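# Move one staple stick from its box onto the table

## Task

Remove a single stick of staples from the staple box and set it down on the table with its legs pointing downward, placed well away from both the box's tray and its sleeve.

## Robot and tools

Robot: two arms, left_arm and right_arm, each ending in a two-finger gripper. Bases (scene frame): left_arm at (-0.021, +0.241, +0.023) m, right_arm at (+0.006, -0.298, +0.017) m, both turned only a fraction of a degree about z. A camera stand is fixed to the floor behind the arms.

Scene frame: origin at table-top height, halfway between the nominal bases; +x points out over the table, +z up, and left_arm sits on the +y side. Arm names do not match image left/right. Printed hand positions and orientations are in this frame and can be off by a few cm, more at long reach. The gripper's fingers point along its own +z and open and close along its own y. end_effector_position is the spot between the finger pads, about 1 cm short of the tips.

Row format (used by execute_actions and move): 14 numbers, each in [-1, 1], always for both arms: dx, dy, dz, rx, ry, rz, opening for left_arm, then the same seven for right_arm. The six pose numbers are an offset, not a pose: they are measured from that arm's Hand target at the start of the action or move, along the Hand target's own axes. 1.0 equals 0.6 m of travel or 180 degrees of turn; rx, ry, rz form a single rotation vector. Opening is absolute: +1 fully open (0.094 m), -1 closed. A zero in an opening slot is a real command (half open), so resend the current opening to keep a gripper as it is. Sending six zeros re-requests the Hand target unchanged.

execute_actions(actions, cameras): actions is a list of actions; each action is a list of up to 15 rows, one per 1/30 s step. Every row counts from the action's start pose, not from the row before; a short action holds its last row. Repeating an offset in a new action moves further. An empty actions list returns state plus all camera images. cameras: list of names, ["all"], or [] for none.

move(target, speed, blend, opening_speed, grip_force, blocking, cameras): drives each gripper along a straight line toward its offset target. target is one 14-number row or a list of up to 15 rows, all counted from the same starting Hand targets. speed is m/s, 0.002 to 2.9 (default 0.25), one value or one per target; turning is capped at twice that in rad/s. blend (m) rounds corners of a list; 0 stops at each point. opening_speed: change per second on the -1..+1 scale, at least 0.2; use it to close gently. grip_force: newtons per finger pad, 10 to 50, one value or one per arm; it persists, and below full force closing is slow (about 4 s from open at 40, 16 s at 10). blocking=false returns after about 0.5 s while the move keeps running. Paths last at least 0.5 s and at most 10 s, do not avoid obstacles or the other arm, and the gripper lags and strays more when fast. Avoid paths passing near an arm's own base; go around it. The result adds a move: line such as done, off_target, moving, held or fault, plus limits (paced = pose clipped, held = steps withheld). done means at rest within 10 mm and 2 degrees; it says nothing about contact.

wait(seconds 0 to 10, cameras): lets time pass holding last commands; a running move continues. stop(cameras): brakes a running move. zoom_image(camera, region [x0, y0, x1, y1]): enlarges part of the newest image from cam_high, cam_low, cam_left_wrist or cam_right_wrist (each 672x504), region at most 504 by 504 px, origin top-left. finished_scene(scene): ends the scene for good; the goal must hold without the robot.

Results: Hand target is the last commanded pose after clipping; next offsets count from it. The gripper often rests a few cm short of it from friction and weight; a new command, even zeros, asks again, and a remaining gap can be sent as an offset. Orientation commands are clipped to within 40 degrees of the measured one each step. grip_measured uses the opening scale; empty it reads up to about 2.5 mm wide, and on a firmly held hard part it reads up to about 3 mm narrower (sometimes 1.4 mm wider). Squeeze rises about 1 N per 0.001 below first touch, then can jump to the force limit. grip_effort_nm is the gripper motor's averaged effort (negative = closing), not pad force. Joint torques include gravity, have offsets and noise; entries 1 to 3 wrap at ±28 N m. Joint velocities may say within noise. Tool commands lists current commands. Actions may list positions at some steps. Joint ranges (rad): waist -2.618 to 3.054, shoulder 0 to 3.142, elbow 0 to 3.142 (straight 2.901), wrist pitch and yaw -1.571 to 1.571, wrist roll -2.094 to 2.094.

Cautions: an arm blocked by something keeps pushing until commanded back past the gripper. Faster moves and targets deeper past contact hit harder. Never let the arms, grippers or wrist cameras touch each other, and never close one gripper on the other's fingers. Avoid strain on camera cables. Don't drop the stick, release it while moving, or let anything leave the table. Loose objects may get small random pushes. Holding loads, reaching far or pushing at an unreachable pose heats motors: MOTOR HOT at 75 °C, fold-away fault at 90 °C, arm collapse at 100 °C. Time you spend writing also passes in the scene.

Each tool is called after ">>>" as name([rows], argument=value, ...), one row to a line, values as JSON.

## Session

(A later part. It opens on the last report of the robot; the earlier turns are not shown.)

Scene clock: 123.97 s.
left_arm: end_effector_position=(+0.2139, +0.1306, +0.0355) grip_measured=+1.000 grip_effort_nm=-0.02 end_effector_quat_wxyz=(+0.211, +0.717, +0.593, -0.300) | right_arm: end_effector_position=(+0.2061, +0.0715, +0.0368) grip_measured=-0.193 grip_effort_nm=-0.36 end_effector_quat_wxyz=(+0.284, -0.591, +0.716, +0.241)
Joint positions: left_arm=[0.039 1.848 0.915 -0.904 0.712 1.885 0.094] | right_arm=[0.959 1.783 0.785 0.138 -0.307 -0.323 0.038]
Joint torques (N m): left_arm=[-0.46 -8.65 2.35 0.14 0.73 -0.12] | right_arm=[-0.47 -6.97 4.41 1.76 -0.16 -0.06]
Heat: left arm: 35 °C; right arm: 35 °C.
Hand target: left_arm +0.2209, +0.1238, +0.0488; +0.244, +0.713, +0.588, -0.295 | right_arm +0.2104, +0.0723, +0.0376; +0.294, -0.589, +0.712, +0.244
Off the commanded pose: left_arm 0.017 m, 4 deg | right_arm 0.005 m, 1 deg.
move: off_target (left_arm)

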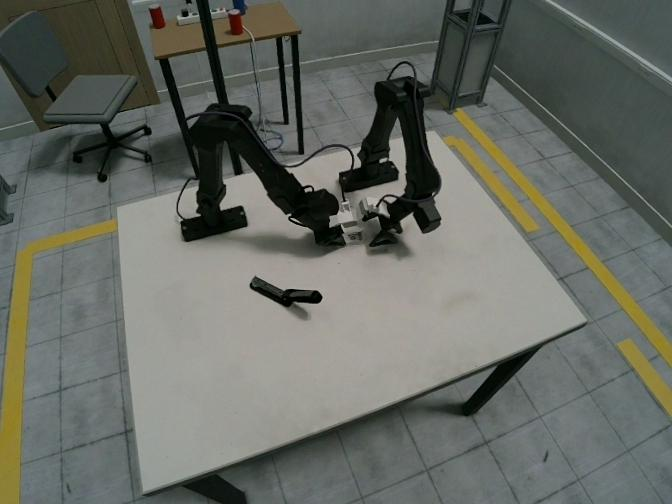

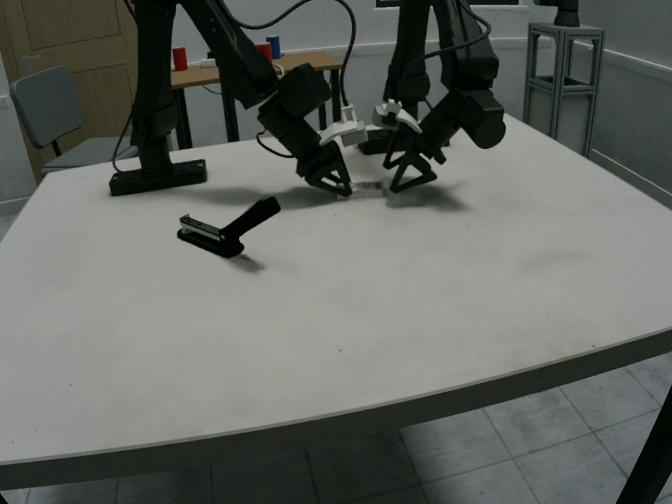

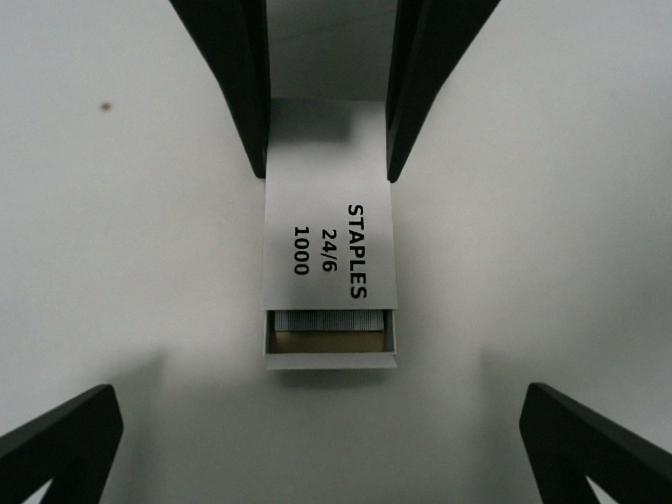

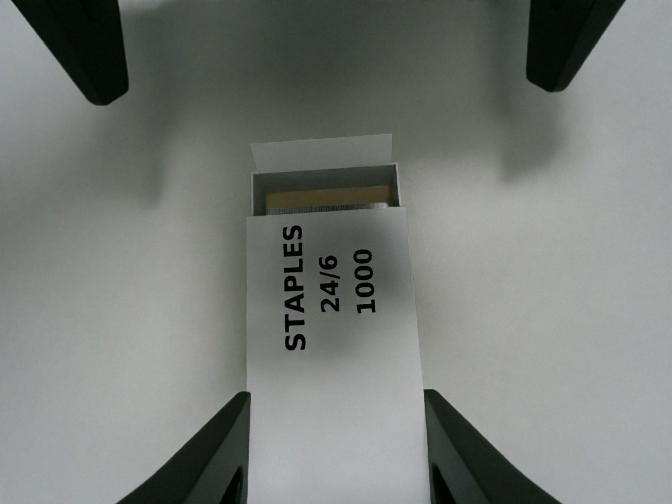

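>>> move(target=[0,0,0,0,0,0,1,0.0165,0,-0.0118,0,-0.1,0,0.2], speed=0.1, cameras=["all"])

>>> zoom_image(camera="cam_low", region=[240, 100, 480, 220])

Scene clock: 132.47 s.
left_arm: end_effector_position=(+0.2142, +0.1306, +0.0354) grip_measured=+1.000 grip_effort_nm=-0.02 end_effector_quat_wxyz=(+0.211, +0.716, +0.594, -0.300) | right_arm: end_effector_position=(+0.2099, +0.0605, +0.0359) grip_measured=+0.198 grip_effort_nm=0.13 end_effector_quat_wxyz=(+0.401, -0.545, +0.664, +0.318)
Joint positions: left_arm=[0.039 1.848 0.915 -0.902 0.712 1.884 0.094] | right_arm=[0.887 1.878 0.5 0.83 -0.425 -0.264 0.056]
Joint torques (N m): left_arm=[-0.66 -8.66 2.44 0.15 0.73 -0.09] | right_arm=[-0.53 -5.08 3.03 2.09 -0.51 0.07]
Heat: left arm: 34 °C; right arm: 35 °C.
Hand target: left_arm +0.2209, +0.1238, +0.0488; +0.244, +0.713, +0.588, -0.295 | right_arm +0.2082, +0.0605, +0.0356; +0.402, -0.544, +0.657, +0.333
Off the commanded pose: left_arm 0.016 m, 4 deg | right_arm 0.002 m, 2 deg.
move: off_target (left_arm)

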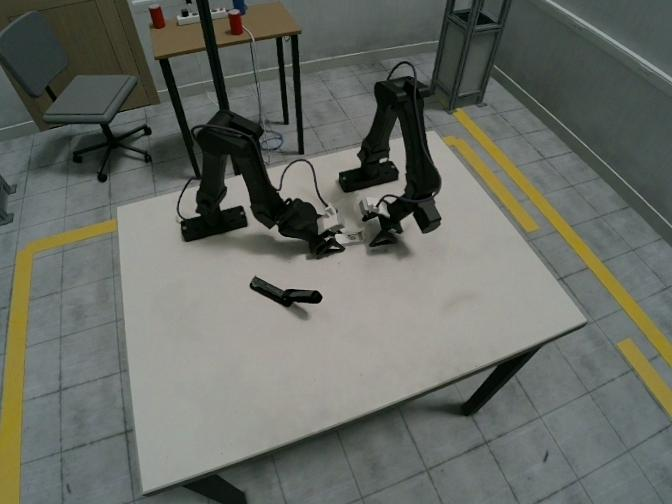

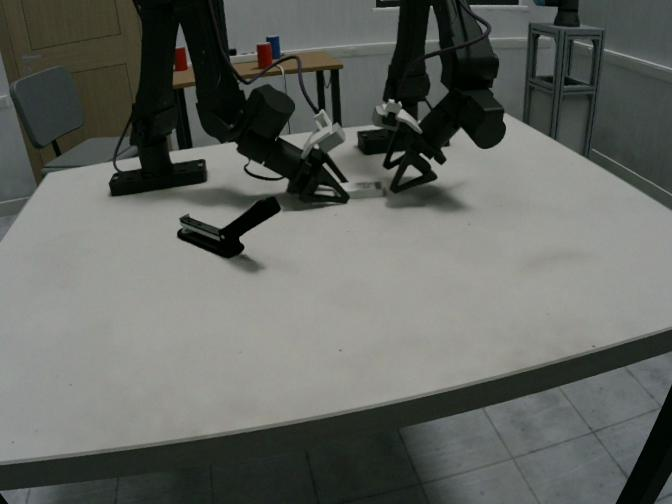

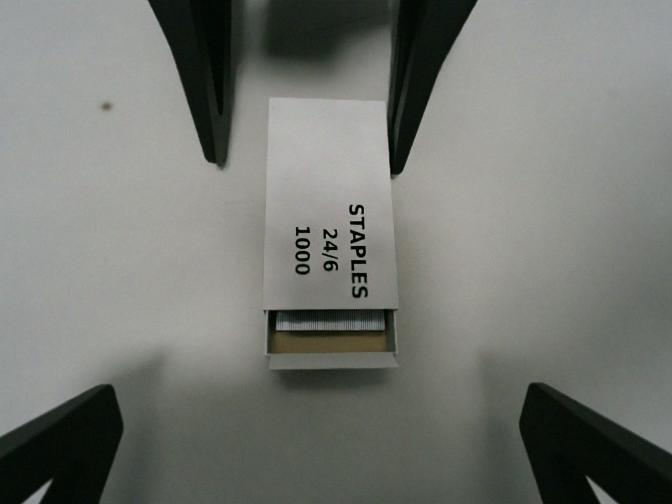

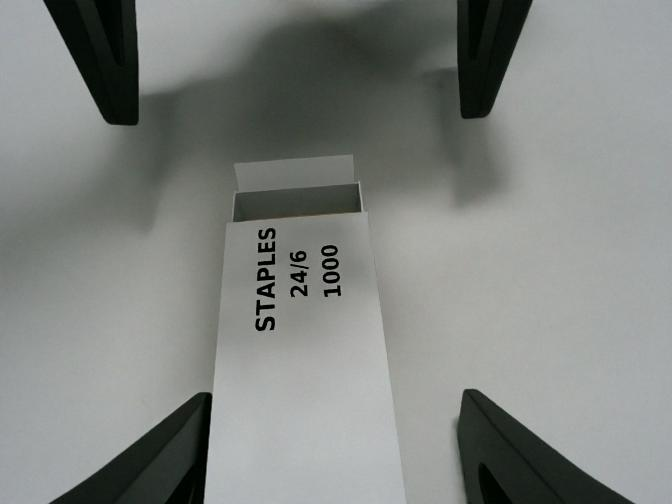

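Scaled by 2.100 from the camera's 672x504 image, which has a finer 960x720 frame.

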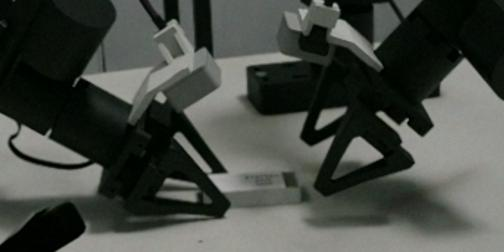

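>>> move([
  [0,0,0,0,0,0,1,0,0.01,0,0,0,0,0.2],
  [0,0,0,0,0,0,1,0,0.01,0,0,0,0,-0.2],
], speed=0.1, opening_speed=0.4, cameras=["cam_right_wrist","cam_left_wrist"])

Scene clock: 137.53 s.
left_arm: end_effector_position=(+0.2142, +0.1306, +0.0354) grip_measured=+1.000 grip_effort_nm=-0.03 end_effector_quat_wxyz=(+0.211, +0.716, +0.594, -0.300) | right_arm: end_effector_position=(+0.2079, +0.0582, +0.0348) grip_measured=-0.195 grip_effort_nm=-0.67 end_effector_quat_wxyz=(+0.402, -0.544, +0.664, +0.319)
Joint positions: left_arm=[0.039 1.848 0.915 -0.902 0.712 1.884 0.094] | right_arm=[0.887 1.878 0.486 0.845 -0.425 -0.262 0.038]
Joint torques (N m): left_arm=[-0.58 -8.66 2.4 0.13 0.71 -0.1] | right_arm=[0.47 -5.38 2.96 2.08 -0.32 0.07]
Heat: left arm: 34 °C; right arm: 36 °C.
Hand target: left_arm +0.2209, +0.1238, +0.0488; +0.244, +0.713, +0.588, -0.295 | right_arm +0.2023, +0.0616, +0.0356; +0.402, -0.544, +0.657, +0.333
Off the commanded pose: left_arm 0.016 m, 4 deg | right_arm 0.007 m, 2 deg.
move: off_target (left_arm)
Images, in order (width x height): cam_left_wrist 672x504, cam_right_wrist 672x504.

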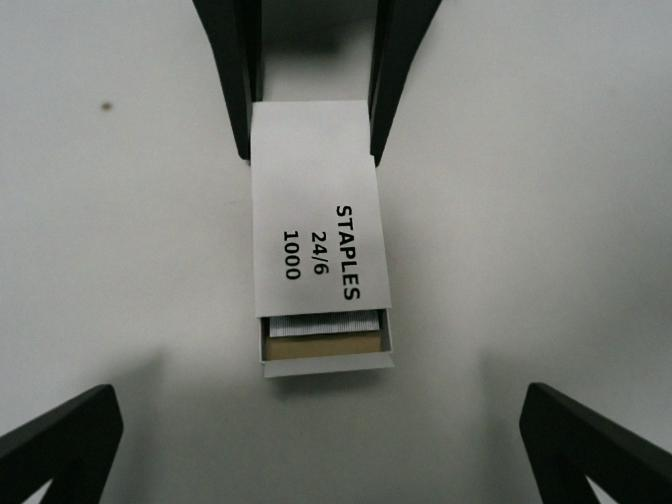

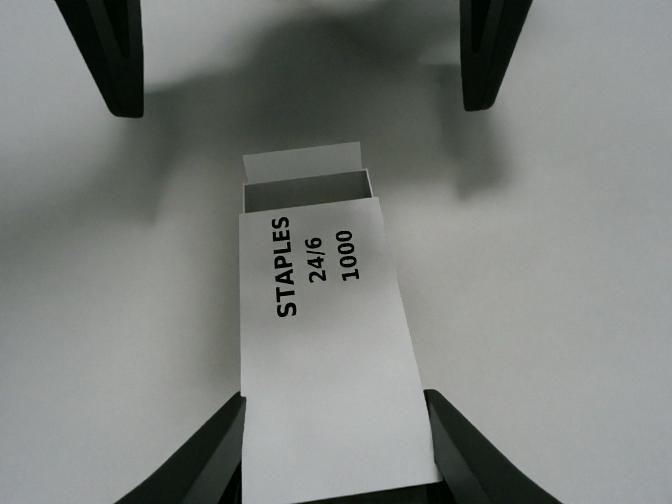

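>>> move(target=[0,0,0.028,0,0,0,1,0,0,0,0,0,0,-0.225], speed=0.05, opening_speed=0.4, cameras=["cam_right_wrist","cam_left_wrist","cam_low","cam_high"])

>>> zoom_image(camera="cam_low", region=[240, 100, 480, 220])

Scene clock: 146.97 s.
left_arm: end_effector_position=(+0.2141, +0.1210, +0.0258) grip_measured=+1.000 grip_effort_nm=-0.02 end_effector_quat_wxyz=(+0.216, +0.717, +0.595, -0.293) | right_arm: end_effector_position=(+0.2079, +0.0582, +0.0348) grip_measured=-0.207 grip_effort_nm=-1.02 end_effector_quat_wxyz=(+0.401, -0.544, +0.664, +0.319)
Joint positions: left_arm=[0.002 1.848 0.874 -0.807 0.72 1.826 0.094] | right_arm=[0.887 1.878 0.486 0.845 -0.425 -0.261 0.037]
Joint torques (N m): left_arm=[-0.76 -7.49 2.24 0.18 0.76 -0.12] | right_arm=[0.46 -5.34 2.96 2.09 -0.32 0.07]
Heat: left arm: 34 °C; right arm: 37 °C.
Hand target: left_arm +0.2186, +0.1121, +0.0370; +0.244, +0.713, +0.588, -0.295 | right_arm +0.2023, +0.0616, +0.0356; +0.402, -0.544, +0.657, +0.333
Off the commanded pose: left_arm 0.015 m, 3 deg | right_arm 0.007 m, 2 deg.
move: off_target (left_arm)

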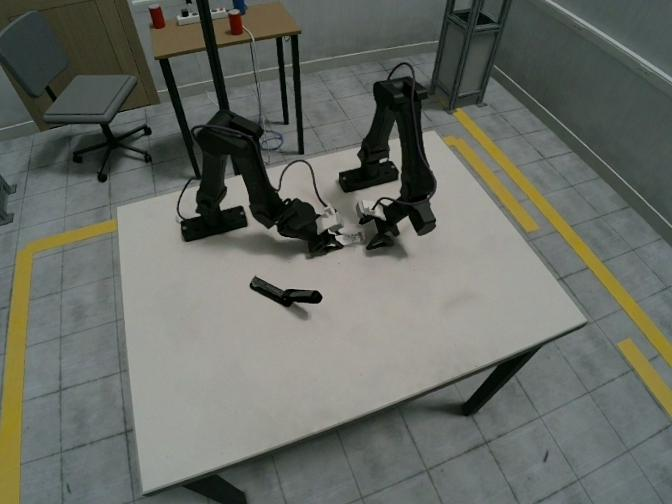

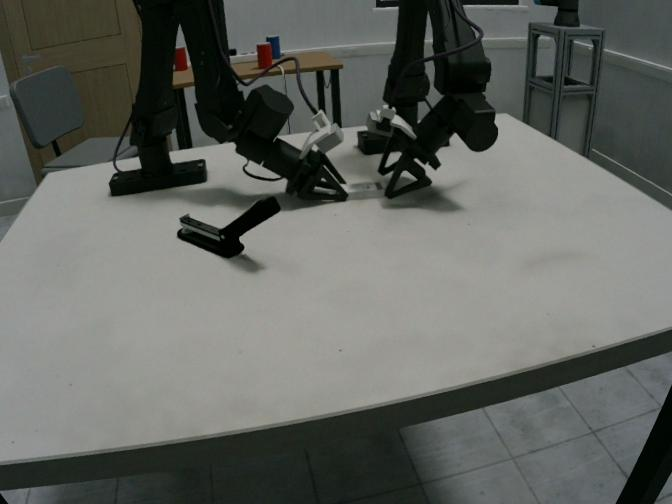

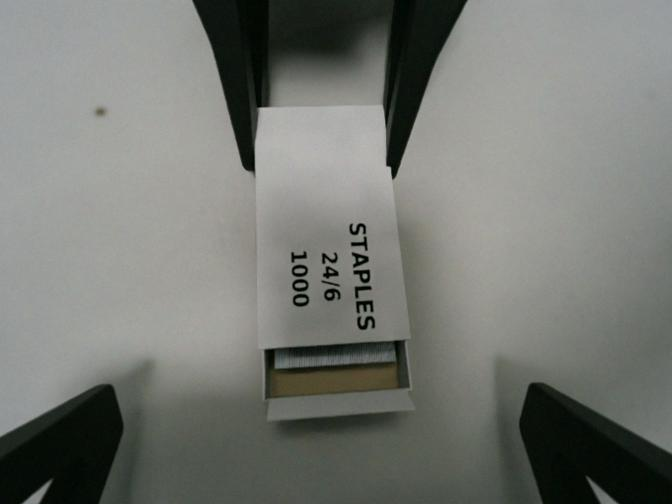

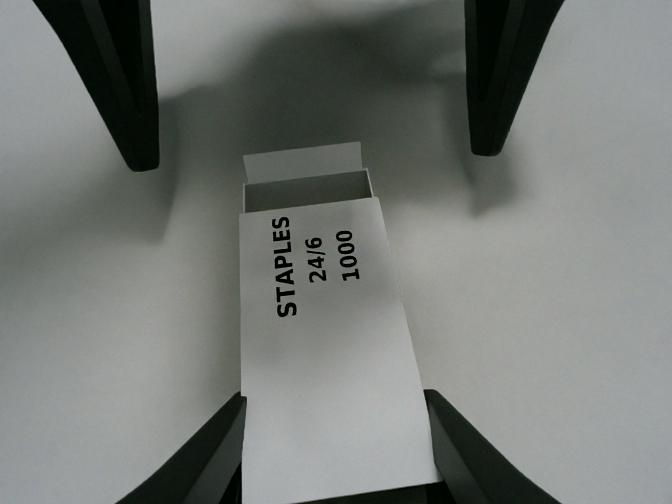

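Scaled by 2.100 from the camera's 672x504 image, which has a finer 960x720 frame.

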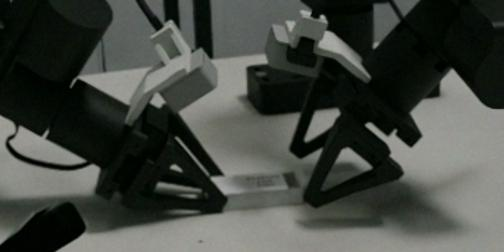

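>>> move(target=[-0.0037,-0.0085,0.0153,0,0,0,0.2,0,0,0,0,0,0,-0.225], speed=0.05, opening_speed=0.4, cameras=["cam_right_wrist","cam_left_wrist","cam_low","cam_high"])

>>> zoom_image(camera="cam_low", region=[240, 100, 480, 220])

Scene clock: 153.60 s.
left_arm: end_effector_position=(+0.2077, +0.1154, +0.0184) grip_measured=+0.202 grip_effort_nm=-0.15 end_effector_quat_wxyz=(+0.214, +0.713, +0.599, -0.295) | right_arm: end_effector_position=(+0.2079, +0.0582, +0.0348) grip_measured=-0.207 grip_effort_nm=-1.02 end_effector_quat_wxyz=(+0.401, -0.544, +0.664, +0.319)
Joint positions: left_arm=[-0.02 1.846 0.833 -0.75 0.724 1.787 0.056] | right_arm=[0.887 1.878 0.486 0.845 -0.425 -0.261 0.037]
Joint torques (N m): left_arm=[-0.72 -8.46 2.22 0.22 0.73 -0.11] | right_arm=[0.44 -5.34 2.97 2.08 -0.32 0.07]
Heat: left arm: 34 °C; right arm: 38 °C.
Hand target: left_arm +0.2121, +0.1052, +0.0321; +0.244, +0.713, +0.588, -0.295 | right_arm +0.2023, +0.0616, +0.0356; +0.402, -0.544, +0.657, +0.333
Off the commanded pose: left_arm 0.018 m, 4 deg | right_arm 0.007 m, 2 deg.
move: off_target (left_arm)

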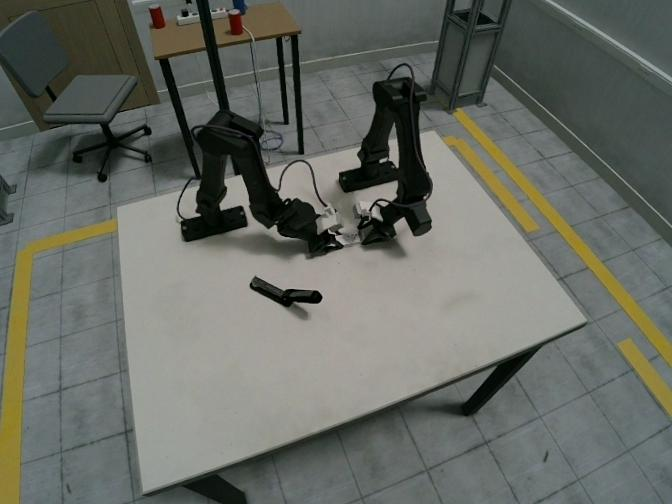

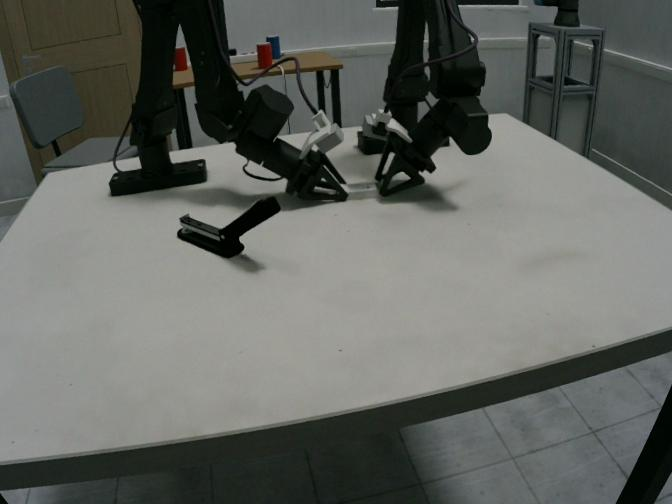

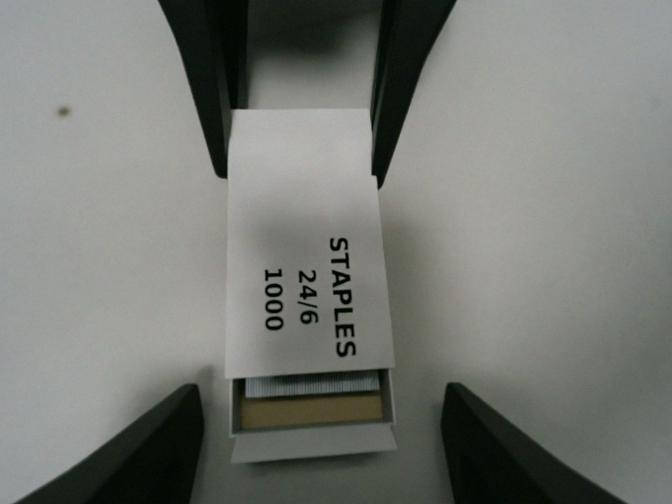

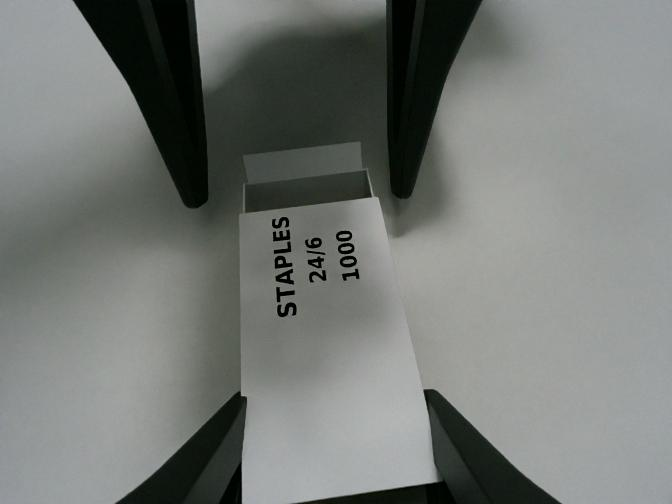

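Scaled by 2.100 from the camera's 672x504 image, which has a finer 960x720 frame.

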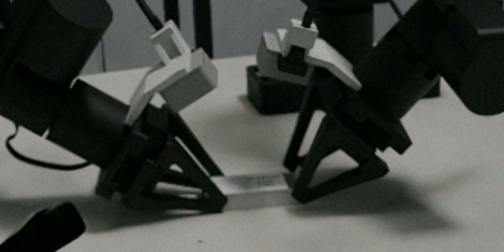

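>>> move([
  [0.0023,0.003,-0.0023,0,0,0,0.2,0,0,0,0,0,0,-0.225],
  [0.0023,0.003,-0.0023,0,0,0,-0.23,0,0,0,0,0,0,-0.225],
], speed=0.05, opening_speed=0.3, cameras=["cam_right_wrist","cam_left_wrist"])

Scene clock: 160.47 s.
left_arm: end_effector_position=(+0.2077, +0.1154, +0.0184) grip_measured=-0.223 grip_effort_nm=-0.39 end_effector_quat_wxyz=(+0.214, +0.713, +0.599, -0.295) | right_arm: end_effector_position=(+0.2063, +0.0591, +0.0348) grip_measured=-0.207 grip_effort_nm=-1.02 end_effector_quat_wxyz=(+0.401, -0.546, +0.663, +0.320)
Joint positions: left_arm=[-0.02 1.846 0.833 -0.75 0.724 1.787 0.036] | right_arm=[0.892 1.878 0.486 0.845 -0.425 -0.262 0.037]
Joint torques (N m): left_arm=[-0.16 -7.79 2.88 0.15 0.77 -0.06] | right_arm=[0.46 -5.37 2.95 2.09 -0.32 0.07]
Heat: left arm: 34 °C; right arm: 38 °C.
Hand target: left_arm +0.2143, +0.1068, +0.0321; +0.244, +0.713, +0.588, -0.295 | right_arm +0.2023, +0.0616, +0.0356; +0.402, -0.544, +0.657, +0.333
Off the commanded pose: left_arm 0.017 m, 4 deg | right_arm 0.005 m, 2 deg.
move: off_target (left_arm); target 2's new opening was sent with left_arm's hand 0.017 m and 4 deg from that target
Images, in order (width x height): cam_left_wrist 672x504, cam_right_wrist 672x504.

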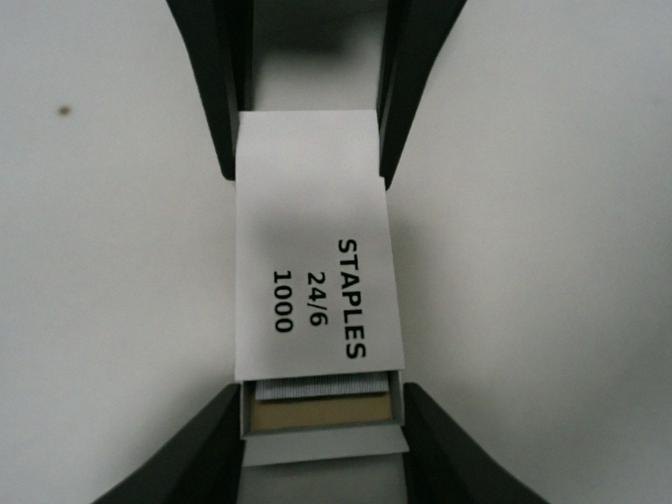

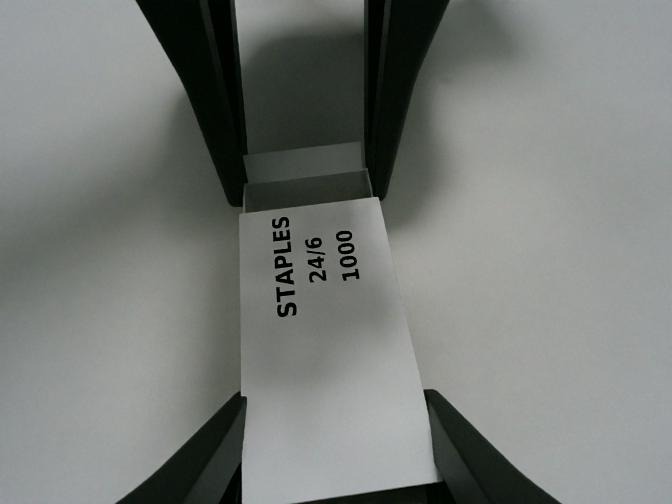

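>>> move(target=[0,0,0,0,0,0,-0.27,0,0,0,0,0,0,-0.225], opening_speed=0.2, cameras=["cam_left_wrist"])

Scene clock: 162.90 s.
left_arm: end_effector_position=(+0.2077, +0.1154, +0.0184) grip_measured=-0.256 grip_effort_nm=-1.05 end_effector_quat_wxyz=(+0.214, +0.713, +0.599, -0.295) | right_arm: end_effector_position=(+0.2063, +0.0591, +0.0348) grip_measured=-0.207 grip_effort_nm=-1.02 end_effector_quat_wxyz=(+0.401, -0.546, +0.663, +0.320)
Joint positions: left_arm=[-0.02 1.846 0.833 -0.75 0.724 1.787 0.035] | right_arm=[0.892 1.878 0.486 0.845 -0.425 -0.262 0.037]
Joint torques (N m): left_arm=[-0.02 -7.84 2.91 0.15 0.74 -0.08] | right_arm=[0.46 -5.37 2.97 2.08 -0.32 0.07]
Heat: left arm: 34 °C; right arm: 38 °C.
Hand target: left_arm +0.2143, +0.1068, +0.0321; +0.244, +0.713, +0.588, -0.295 | right_arm +0.2023, +0.0616, +0.0356; +0.402, -0.544, +0.657, +0.333
Off the commanded pose: left_arm 0.017 m, 4 deg | right_arm 0.005 m, 2 deg.
move: off_target (left_arm)
Images, in order (width x height): cam_left_wrist 672x504.

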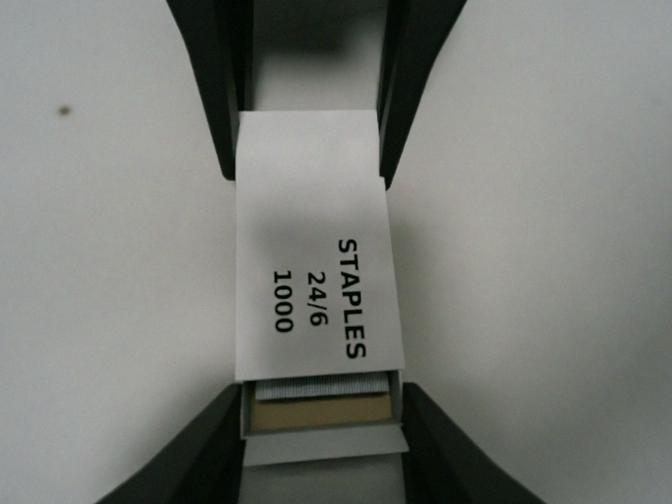

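>>> move(target=[0.041,-0.0047,-0.041,0,0,0,-0.27,0,0,0,0,0,0,-0.225], speed=0.05, cameras=["cam_left_wrist","cam_right_wrist","cam_low"])

Scene clock: 168.00 s.
left_arm: end_effector_position=(+0.2070, +0.1278, +0.0325) grip_measured=-0.256 grip_effort_nm=-1.05 end_effector_quat_wxyz=(+0.243, +0.699, +0.592, -0.318) | right_arm: end_effector_position=(+0.2047, +0.0685, +0.0488) grip_measured=-0.208 grip_effort_nm=-1.02 end_effector_quat_wxyz=(+0.424, -0.545, +0.643, +0.333)
Joint positions: left_arm=[0.069 1.854 0.857 -0.859 0.784 1.913 0.035] | right_arm=[0.907 1.878 0.486 0.912 -0.431 -0.251 0.037]
Joint torques (N m): left_arm=[3 -4.85 5.01 -0.17 0.08 0.36] | right_arm=[-0.5 -5.57 2.81 1.47 -0.23 0.07]
Heat: left arm: 34 °C; right arm: 38 °C.
Hand target: left_arm +0.2181, +0.1415, +0.0320; +0.244, +0.713, +0.588, -0.295 | right_arm +0.2023, +0.0616, +0.0356; +0.402, -0.544, +0.657, +0.333
Off the commanded pose: left_arm 0.018 m, 3 deg | right_arm 0.015 m, 3 deg.
move: off_target (left_arm, right_arm)
Images, in order (width x height): cam_low 672x504, cam_left_wrist 672x504, cam_right_wrist 672x504.

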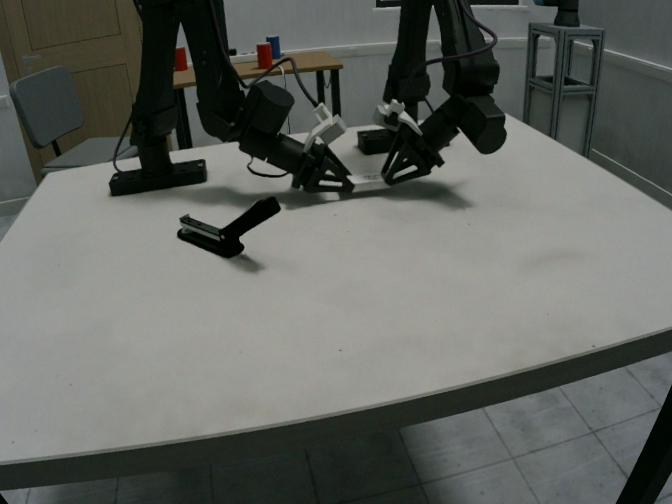

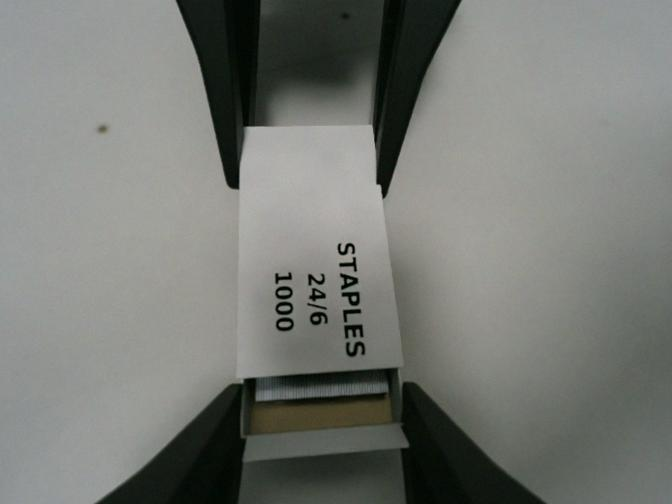

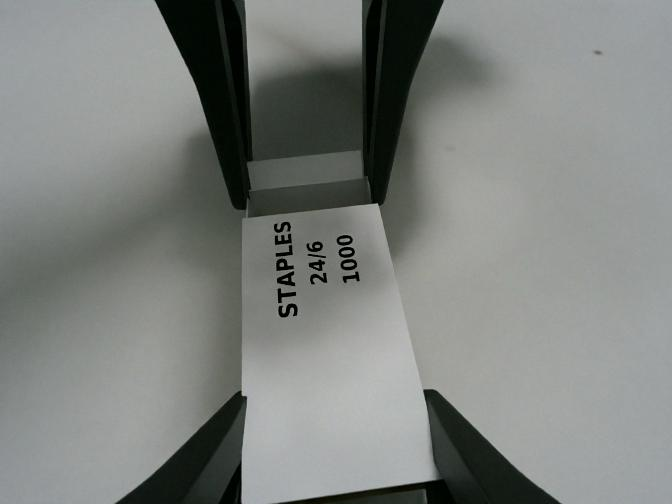

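>>> move(target=[0.038,-0.002,-0.0097,0,0,0,-0.27,0.033,-0.001,-0.021,0,0,0,-0.21], speed=0.05, cameras=["cam_left_wrist","cam_right_wrist","cam_low"])

Scene clock: 176.10 s.
left_arm: end_effector_position=(+0.1993, +0.1300, +0.0349) grip_measured=-0.256 grip_effort_nm=-1.05 end_effector_quat_wxyz=(+0.259, +0.688, +0.578, -0.355) | right_arm: end_effector_position=(+0.1950, +0.0673, +0.0589) grip_measured=-0.207 grip_effort_nm=-0.58 end_effector_quat_wxyz=(-0.443, +0.551, -0.611, -0.355)
Joint positions: left_arm=[0.114 1.912 0.872 -0.94 0.838 2.031 0.035] | right_arm=[0.901 1.888 0.442 1.034 -0.488 -0.261 0.037]
Joint torques (N m): left_arm=[5.63 -4.92 5.37 0.06 -0.58 0.1] | right_arm=[-2.78 -4.62 -0.09 1.17 -0.06 -0.11]
Heat: left arm: 34 °C; right arm: 37 °C.
Hand target: left_arm +0.2208, +0.1615, +0.0200; +0.244, +0.713, +0.588, -0.295 | right_arm +0.1991, +0.0417, +0.0237; +0.402, -0.544, +0.657, +0.333
Off the commanded pose: left_arm 0.041 m, 8 deg | right_arm 0.044 m, 8 deg.
move: off_target (left_arm, right_arm)
Images, in order (width x height): cam_low 672x504, cam_left_wrist 672x504, cam_right_wrist 672x504.

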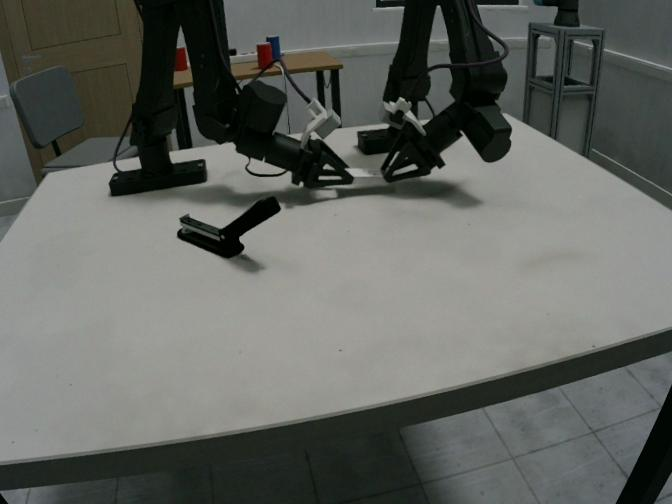

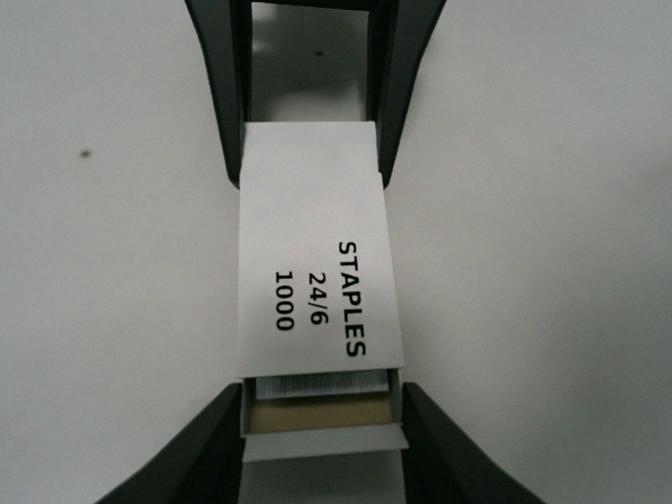

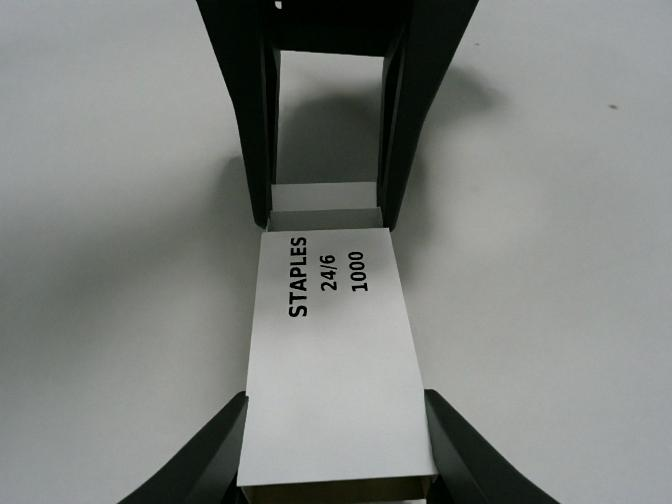

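>>> move(target=[-0.02,0,0.02,0,0,0,-0.27,-0.02,0,0.02,0,0,0,-0.2], speed=0.05, cameras=["cam_left_wrist","cam_right_wrist","cam_low"])

Scene clock: 185.03 s.
left_arm: end_effector_position=(+0.2025, +0.1307, +0.0299) grip_measured=-0.256 grip_effort_nm=-1.05 end_effector_quat_wxyz=(+0.253, +0.695, +0.579, -0.343) | right_arm: end_effector_position=(+0.1973, +0.0665, +0.0546) grip_measured=-0.196 grip_effort_nm=-0.20 end_effector_quat_wxyz=(+0.437, -0.550, +0.620, +0.349)
Joint positions: left_arm=[0.103 1.912 0.872 -0.908 0.816 2.01 0.035] | right_arm=[0.901 1.888 0.449 1.004 -0.474 -0.261 0.038]
Joint torques (N m): left_arm=[1.09 -6.65 2.78 0.42 -0.22 -0.24] | right_arm=[-0.72 -4.46 3.59 1.01 0.16 0.01]
Heat: left arm: 34 °C; right arm: 36 °C.
Hand target: left_arm +0.2176, +0.1449, +0.0200; +0.244, +0.713, +0.588, -0.295 | right_arm +0.2021, +0.0575, +0.0290; +0.402, -0.544, +0.657, +0.333
Off the commanded pose: left_arm 0.023 m, 6 deg | right_arm 0.028 m, 6 deg.
move: off_target (left_arm, right_arm)
Images, in order (width x height): cam_low 672x504, cam_left_wrist 672x504, cam_right_wrist 672x504.

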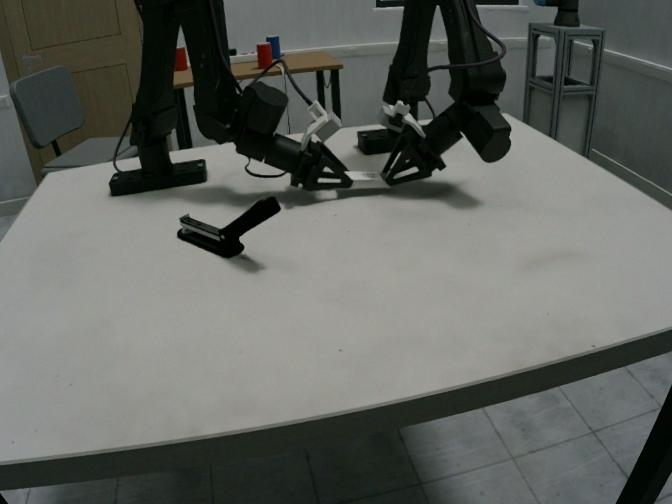

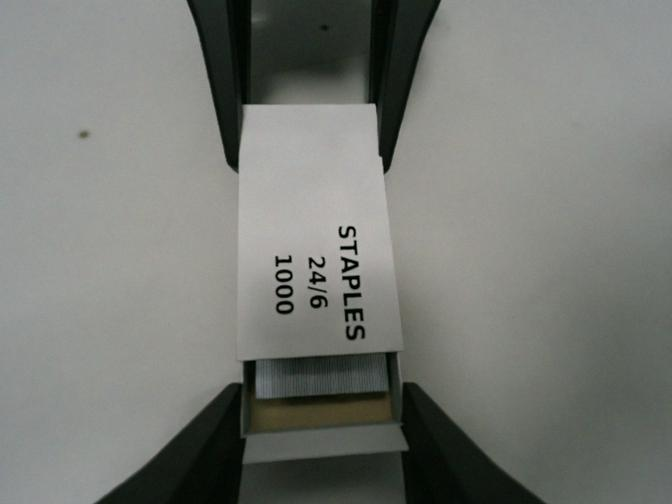

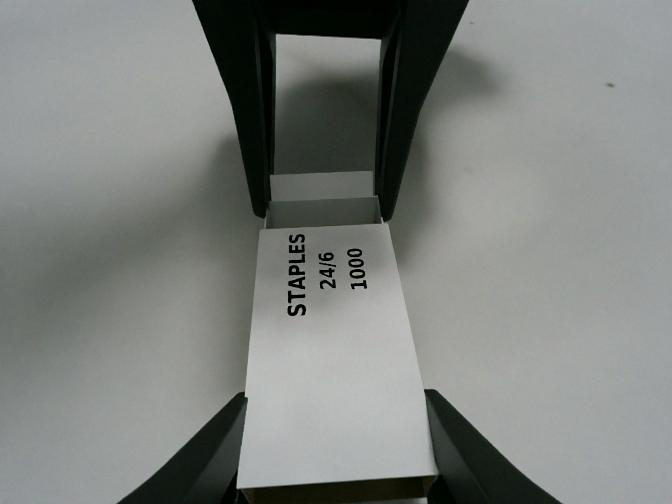

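>>> move(target=[0.02,0,-0.012,0,0,0,-0.27,0.018,0,-0.022,0,0,0,-0.2], speed=0.04, cameras=["cam_left_wrist","cam_right_wrist","cam_low"])

Scene clock: 187.70 s.
left_arm: end_effector_position=(+0.2029, +0.1360, +0.0269) grip_measured=-0.256 grip_effort_nm=-1.05 end_effector_quat_wxyz=(+0.254, +0.695, +0.580, -0.340) | right_arm: end_effector_position=(+0.1971, +0.0602, +0.0516) grip_measured=-0.196 grip_effort_nm=-0.20 end_effector_quat_wxyz=(+0.436, -0.551, +0.621, +0.348)
Joint positions: left_arm=[0.123 1.923 0.872 -0.908 0.809 2.031 0.035] | right_arm=[0.886 1.888 0.431 1.014 -0.488 -0.271 0.038]
Joint torques (N m): left_arm=[3.82 -5.19 4.48 0.08 -0.3 0.11] | right_arm=[-1.87 -4.98 0.81 1.28 -0.09 -0.04]
Heat: left arm: 34 °C; right arm: 35 °C.
Hand target: left_arm +0.2201, +0.1582, +0.0166; +0.244, +0.713, +0.588, -0.295 | right_arm +0.1990, +0.0412, +0.0254; +0.402, -0.544, +0.657, +0.333
Off the commanded pose: left_arm 0.030 m, 6 deg | right_arm 0.032 m, 6 deg.
move: off_target (left_arm, right_arm)
Images, in order (width x height): cam_low 672x504, cam_left_wrist 672x504, cam_right_wrist 672x504.

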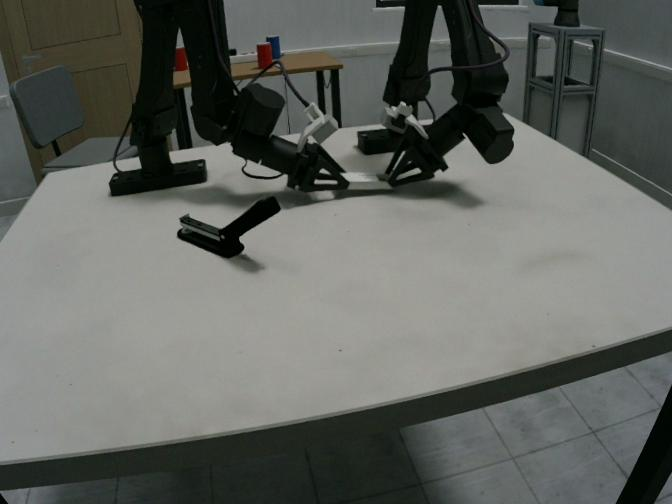

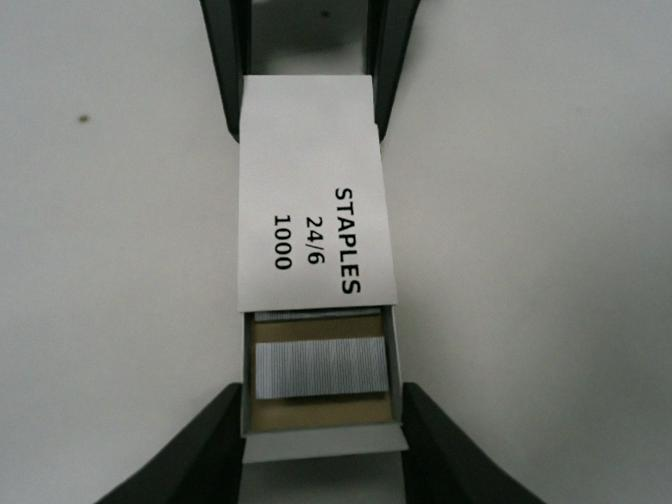

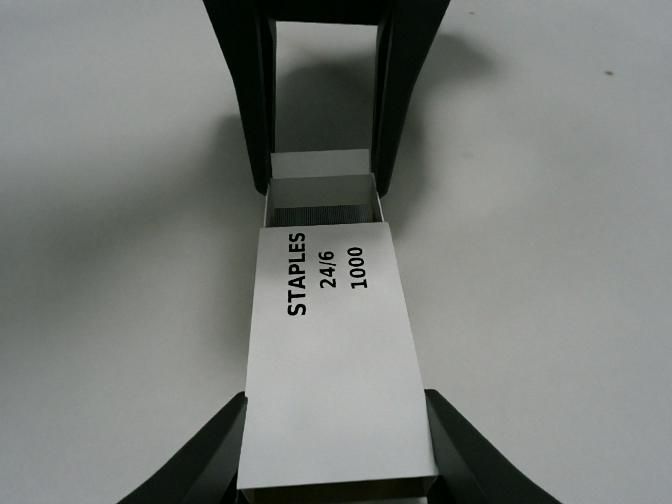

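>>> move(target=[0.018,0,-0.014,0,0,0,-0.27,0.01,0,-0.016,0,0,0,-0.2], speed=0.04, cameras=["cam_left_wrist","cam_right_wrist","cam_low"])

Scene clock: 193.47 s.
left_arm: end_effector_position=(+0.2052, +0.1500, +0.0222) grip_measured=-0.256 grip_effort_nm=-1.05 end_effector_quat_wxyz=(+0.251, +0.694, +0.584, -0.338) | right_arm: end_effector_position=(+0.1970, +0.0484, +0.0470) grip_measured=-0.196 grip_effort_nm=-0.20 end_effector_quat_wxyz=(+0.434, -0.549, +0.624, +0.347)
Joint positions: left_arm=[0.172 1.954 0.894 -0.936 0.783 2.082 0.035] | right_arm=[0.858 1.888 0.394 1.04 -0.508 -0.281 0.038]
Joint torques (N m): left_arm=[3.6 -5.27 5.07 -0.1 -0.24 0.11] | right_arm=[-1.76 -5.7 0.58 1.21 -0.13 -0.09]
Heat: left arm: 34 °C; right arm: 35 °C.
Hand target: left_arm +0.2227, +0.1715, +0.0149; +0.244, +0.713, +0.588, -0.295 | right_arm +0.1969, +0.0301, +0.0244; +0.402, -0.544, +0.657, +0.333
Off the commanded pose: left_arm 0.029 m, 5 deg | right_arm 0.029 m, 5 deg.
move: off_target (left_arm, right_arm)
Images, in order (width x height): cam_low 672x504, cam_left_wrist 672x504, cam_right_wrist 672x504.

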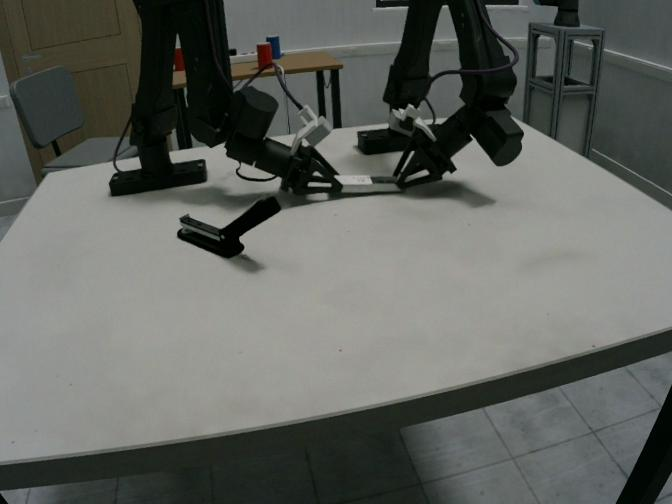

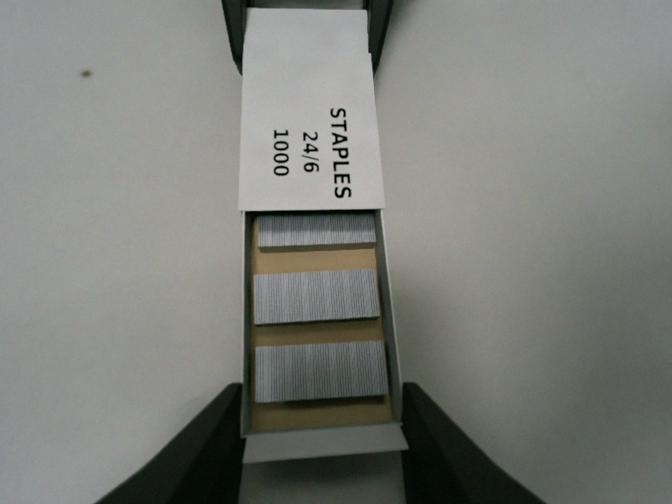

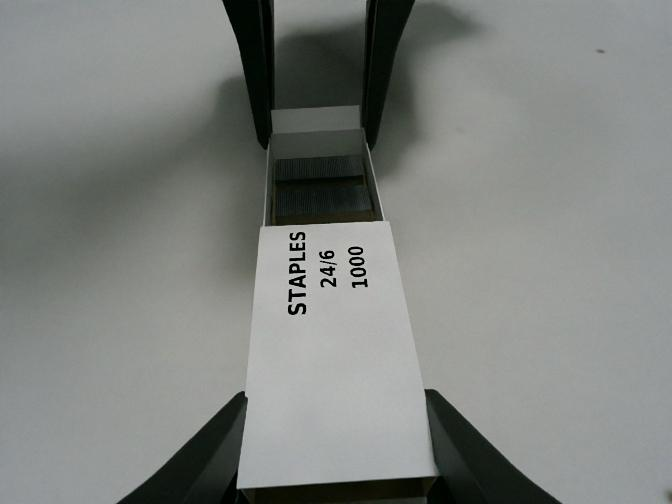

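>>> move(target=[-0.014,0,0.014,0,0,0,-0.27,0,0,0.022,0,0,0,-0.2], speed=0.04, cameras=["cam_low","cam_left_wrist","cam_right_wrist"])

>>> zoom_image(camera="cam_low", region=[260, 110, 500, 230])

Scene clock: 197.93 s.
left_arm: end_effector_position=(+0.2068, +0.1504, +0.0178) grip_measured=-0.256 grip_effort_nm=-1.05 end_effector_quat_wxyz=(+0.243, +0.702, +0.584, -0.329) | right_arm: end_effector_position=(+0.1981, +0.0498, +0.0398) grip_measured=-0.196 grip_effort_nm=-0.20 end_effector_quat_wxyz=(+0.429, -0.550, +0.628, +0.345)
Joint positions: left_arm=[0.16 1.954 0.894 -0.913 0.761 2.065 0.035] | right_arm=[0.859 1.921 0.405 1.05 -0.505 -0.281 0.038]
Joint torques (N m): left_arm=[0.72 -6.79 3.14 0.21 -0.01 -0.15] | right_arm=[-0.18 -4.12 2.51 1.31 0.1 0.01]
Heat: left arm: 34 °C; right arm: 35 °C.
Hand target: left_arm +0.2205, +0.1599, +0.0149; +0.244, +0.713, +0.588, -0.295 | right_arm +0.1991, +0.0416, +0.0184; +0.402, -0.544, +0.657, +0.333
Off the commanded pose: left_arm 0.017 m, 4 deg | right_arm 0.023 m, 5 deg.
move: off_target (left_arm, right_arm)
Images, in order (width x height): cam_low 672x504, cam_left_wrist 672x504, cam_right_wrist 672x504.

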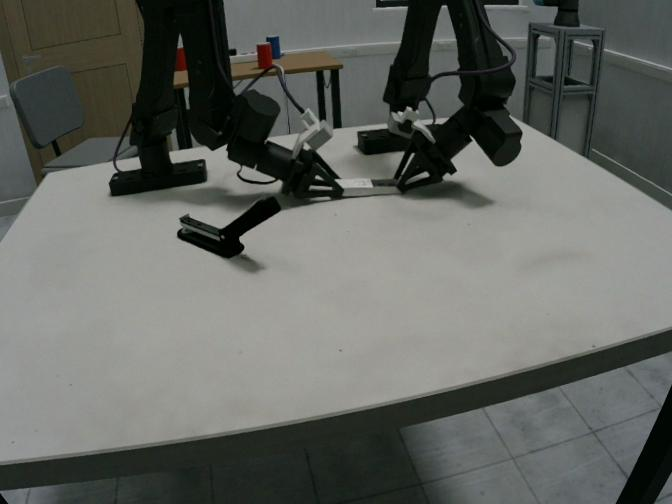

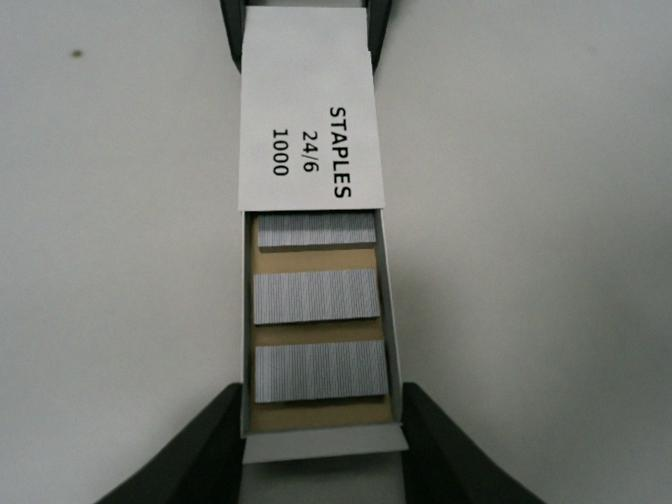

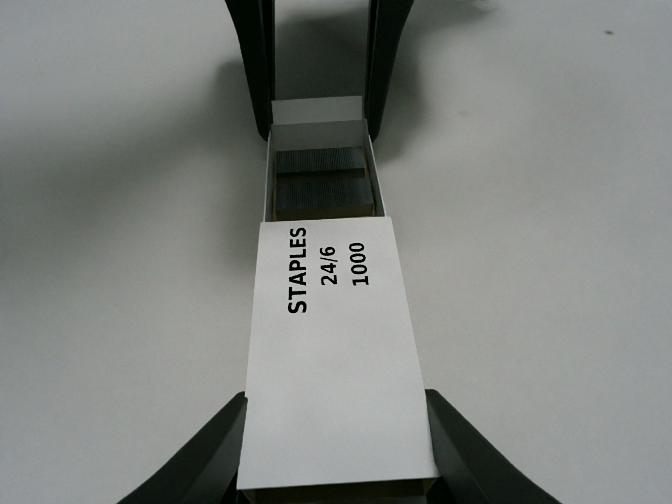

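Scaled by 2.100 from the camera's 672x504 image, which has a finer 960x720 frame.

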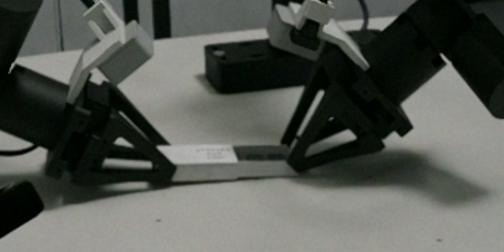

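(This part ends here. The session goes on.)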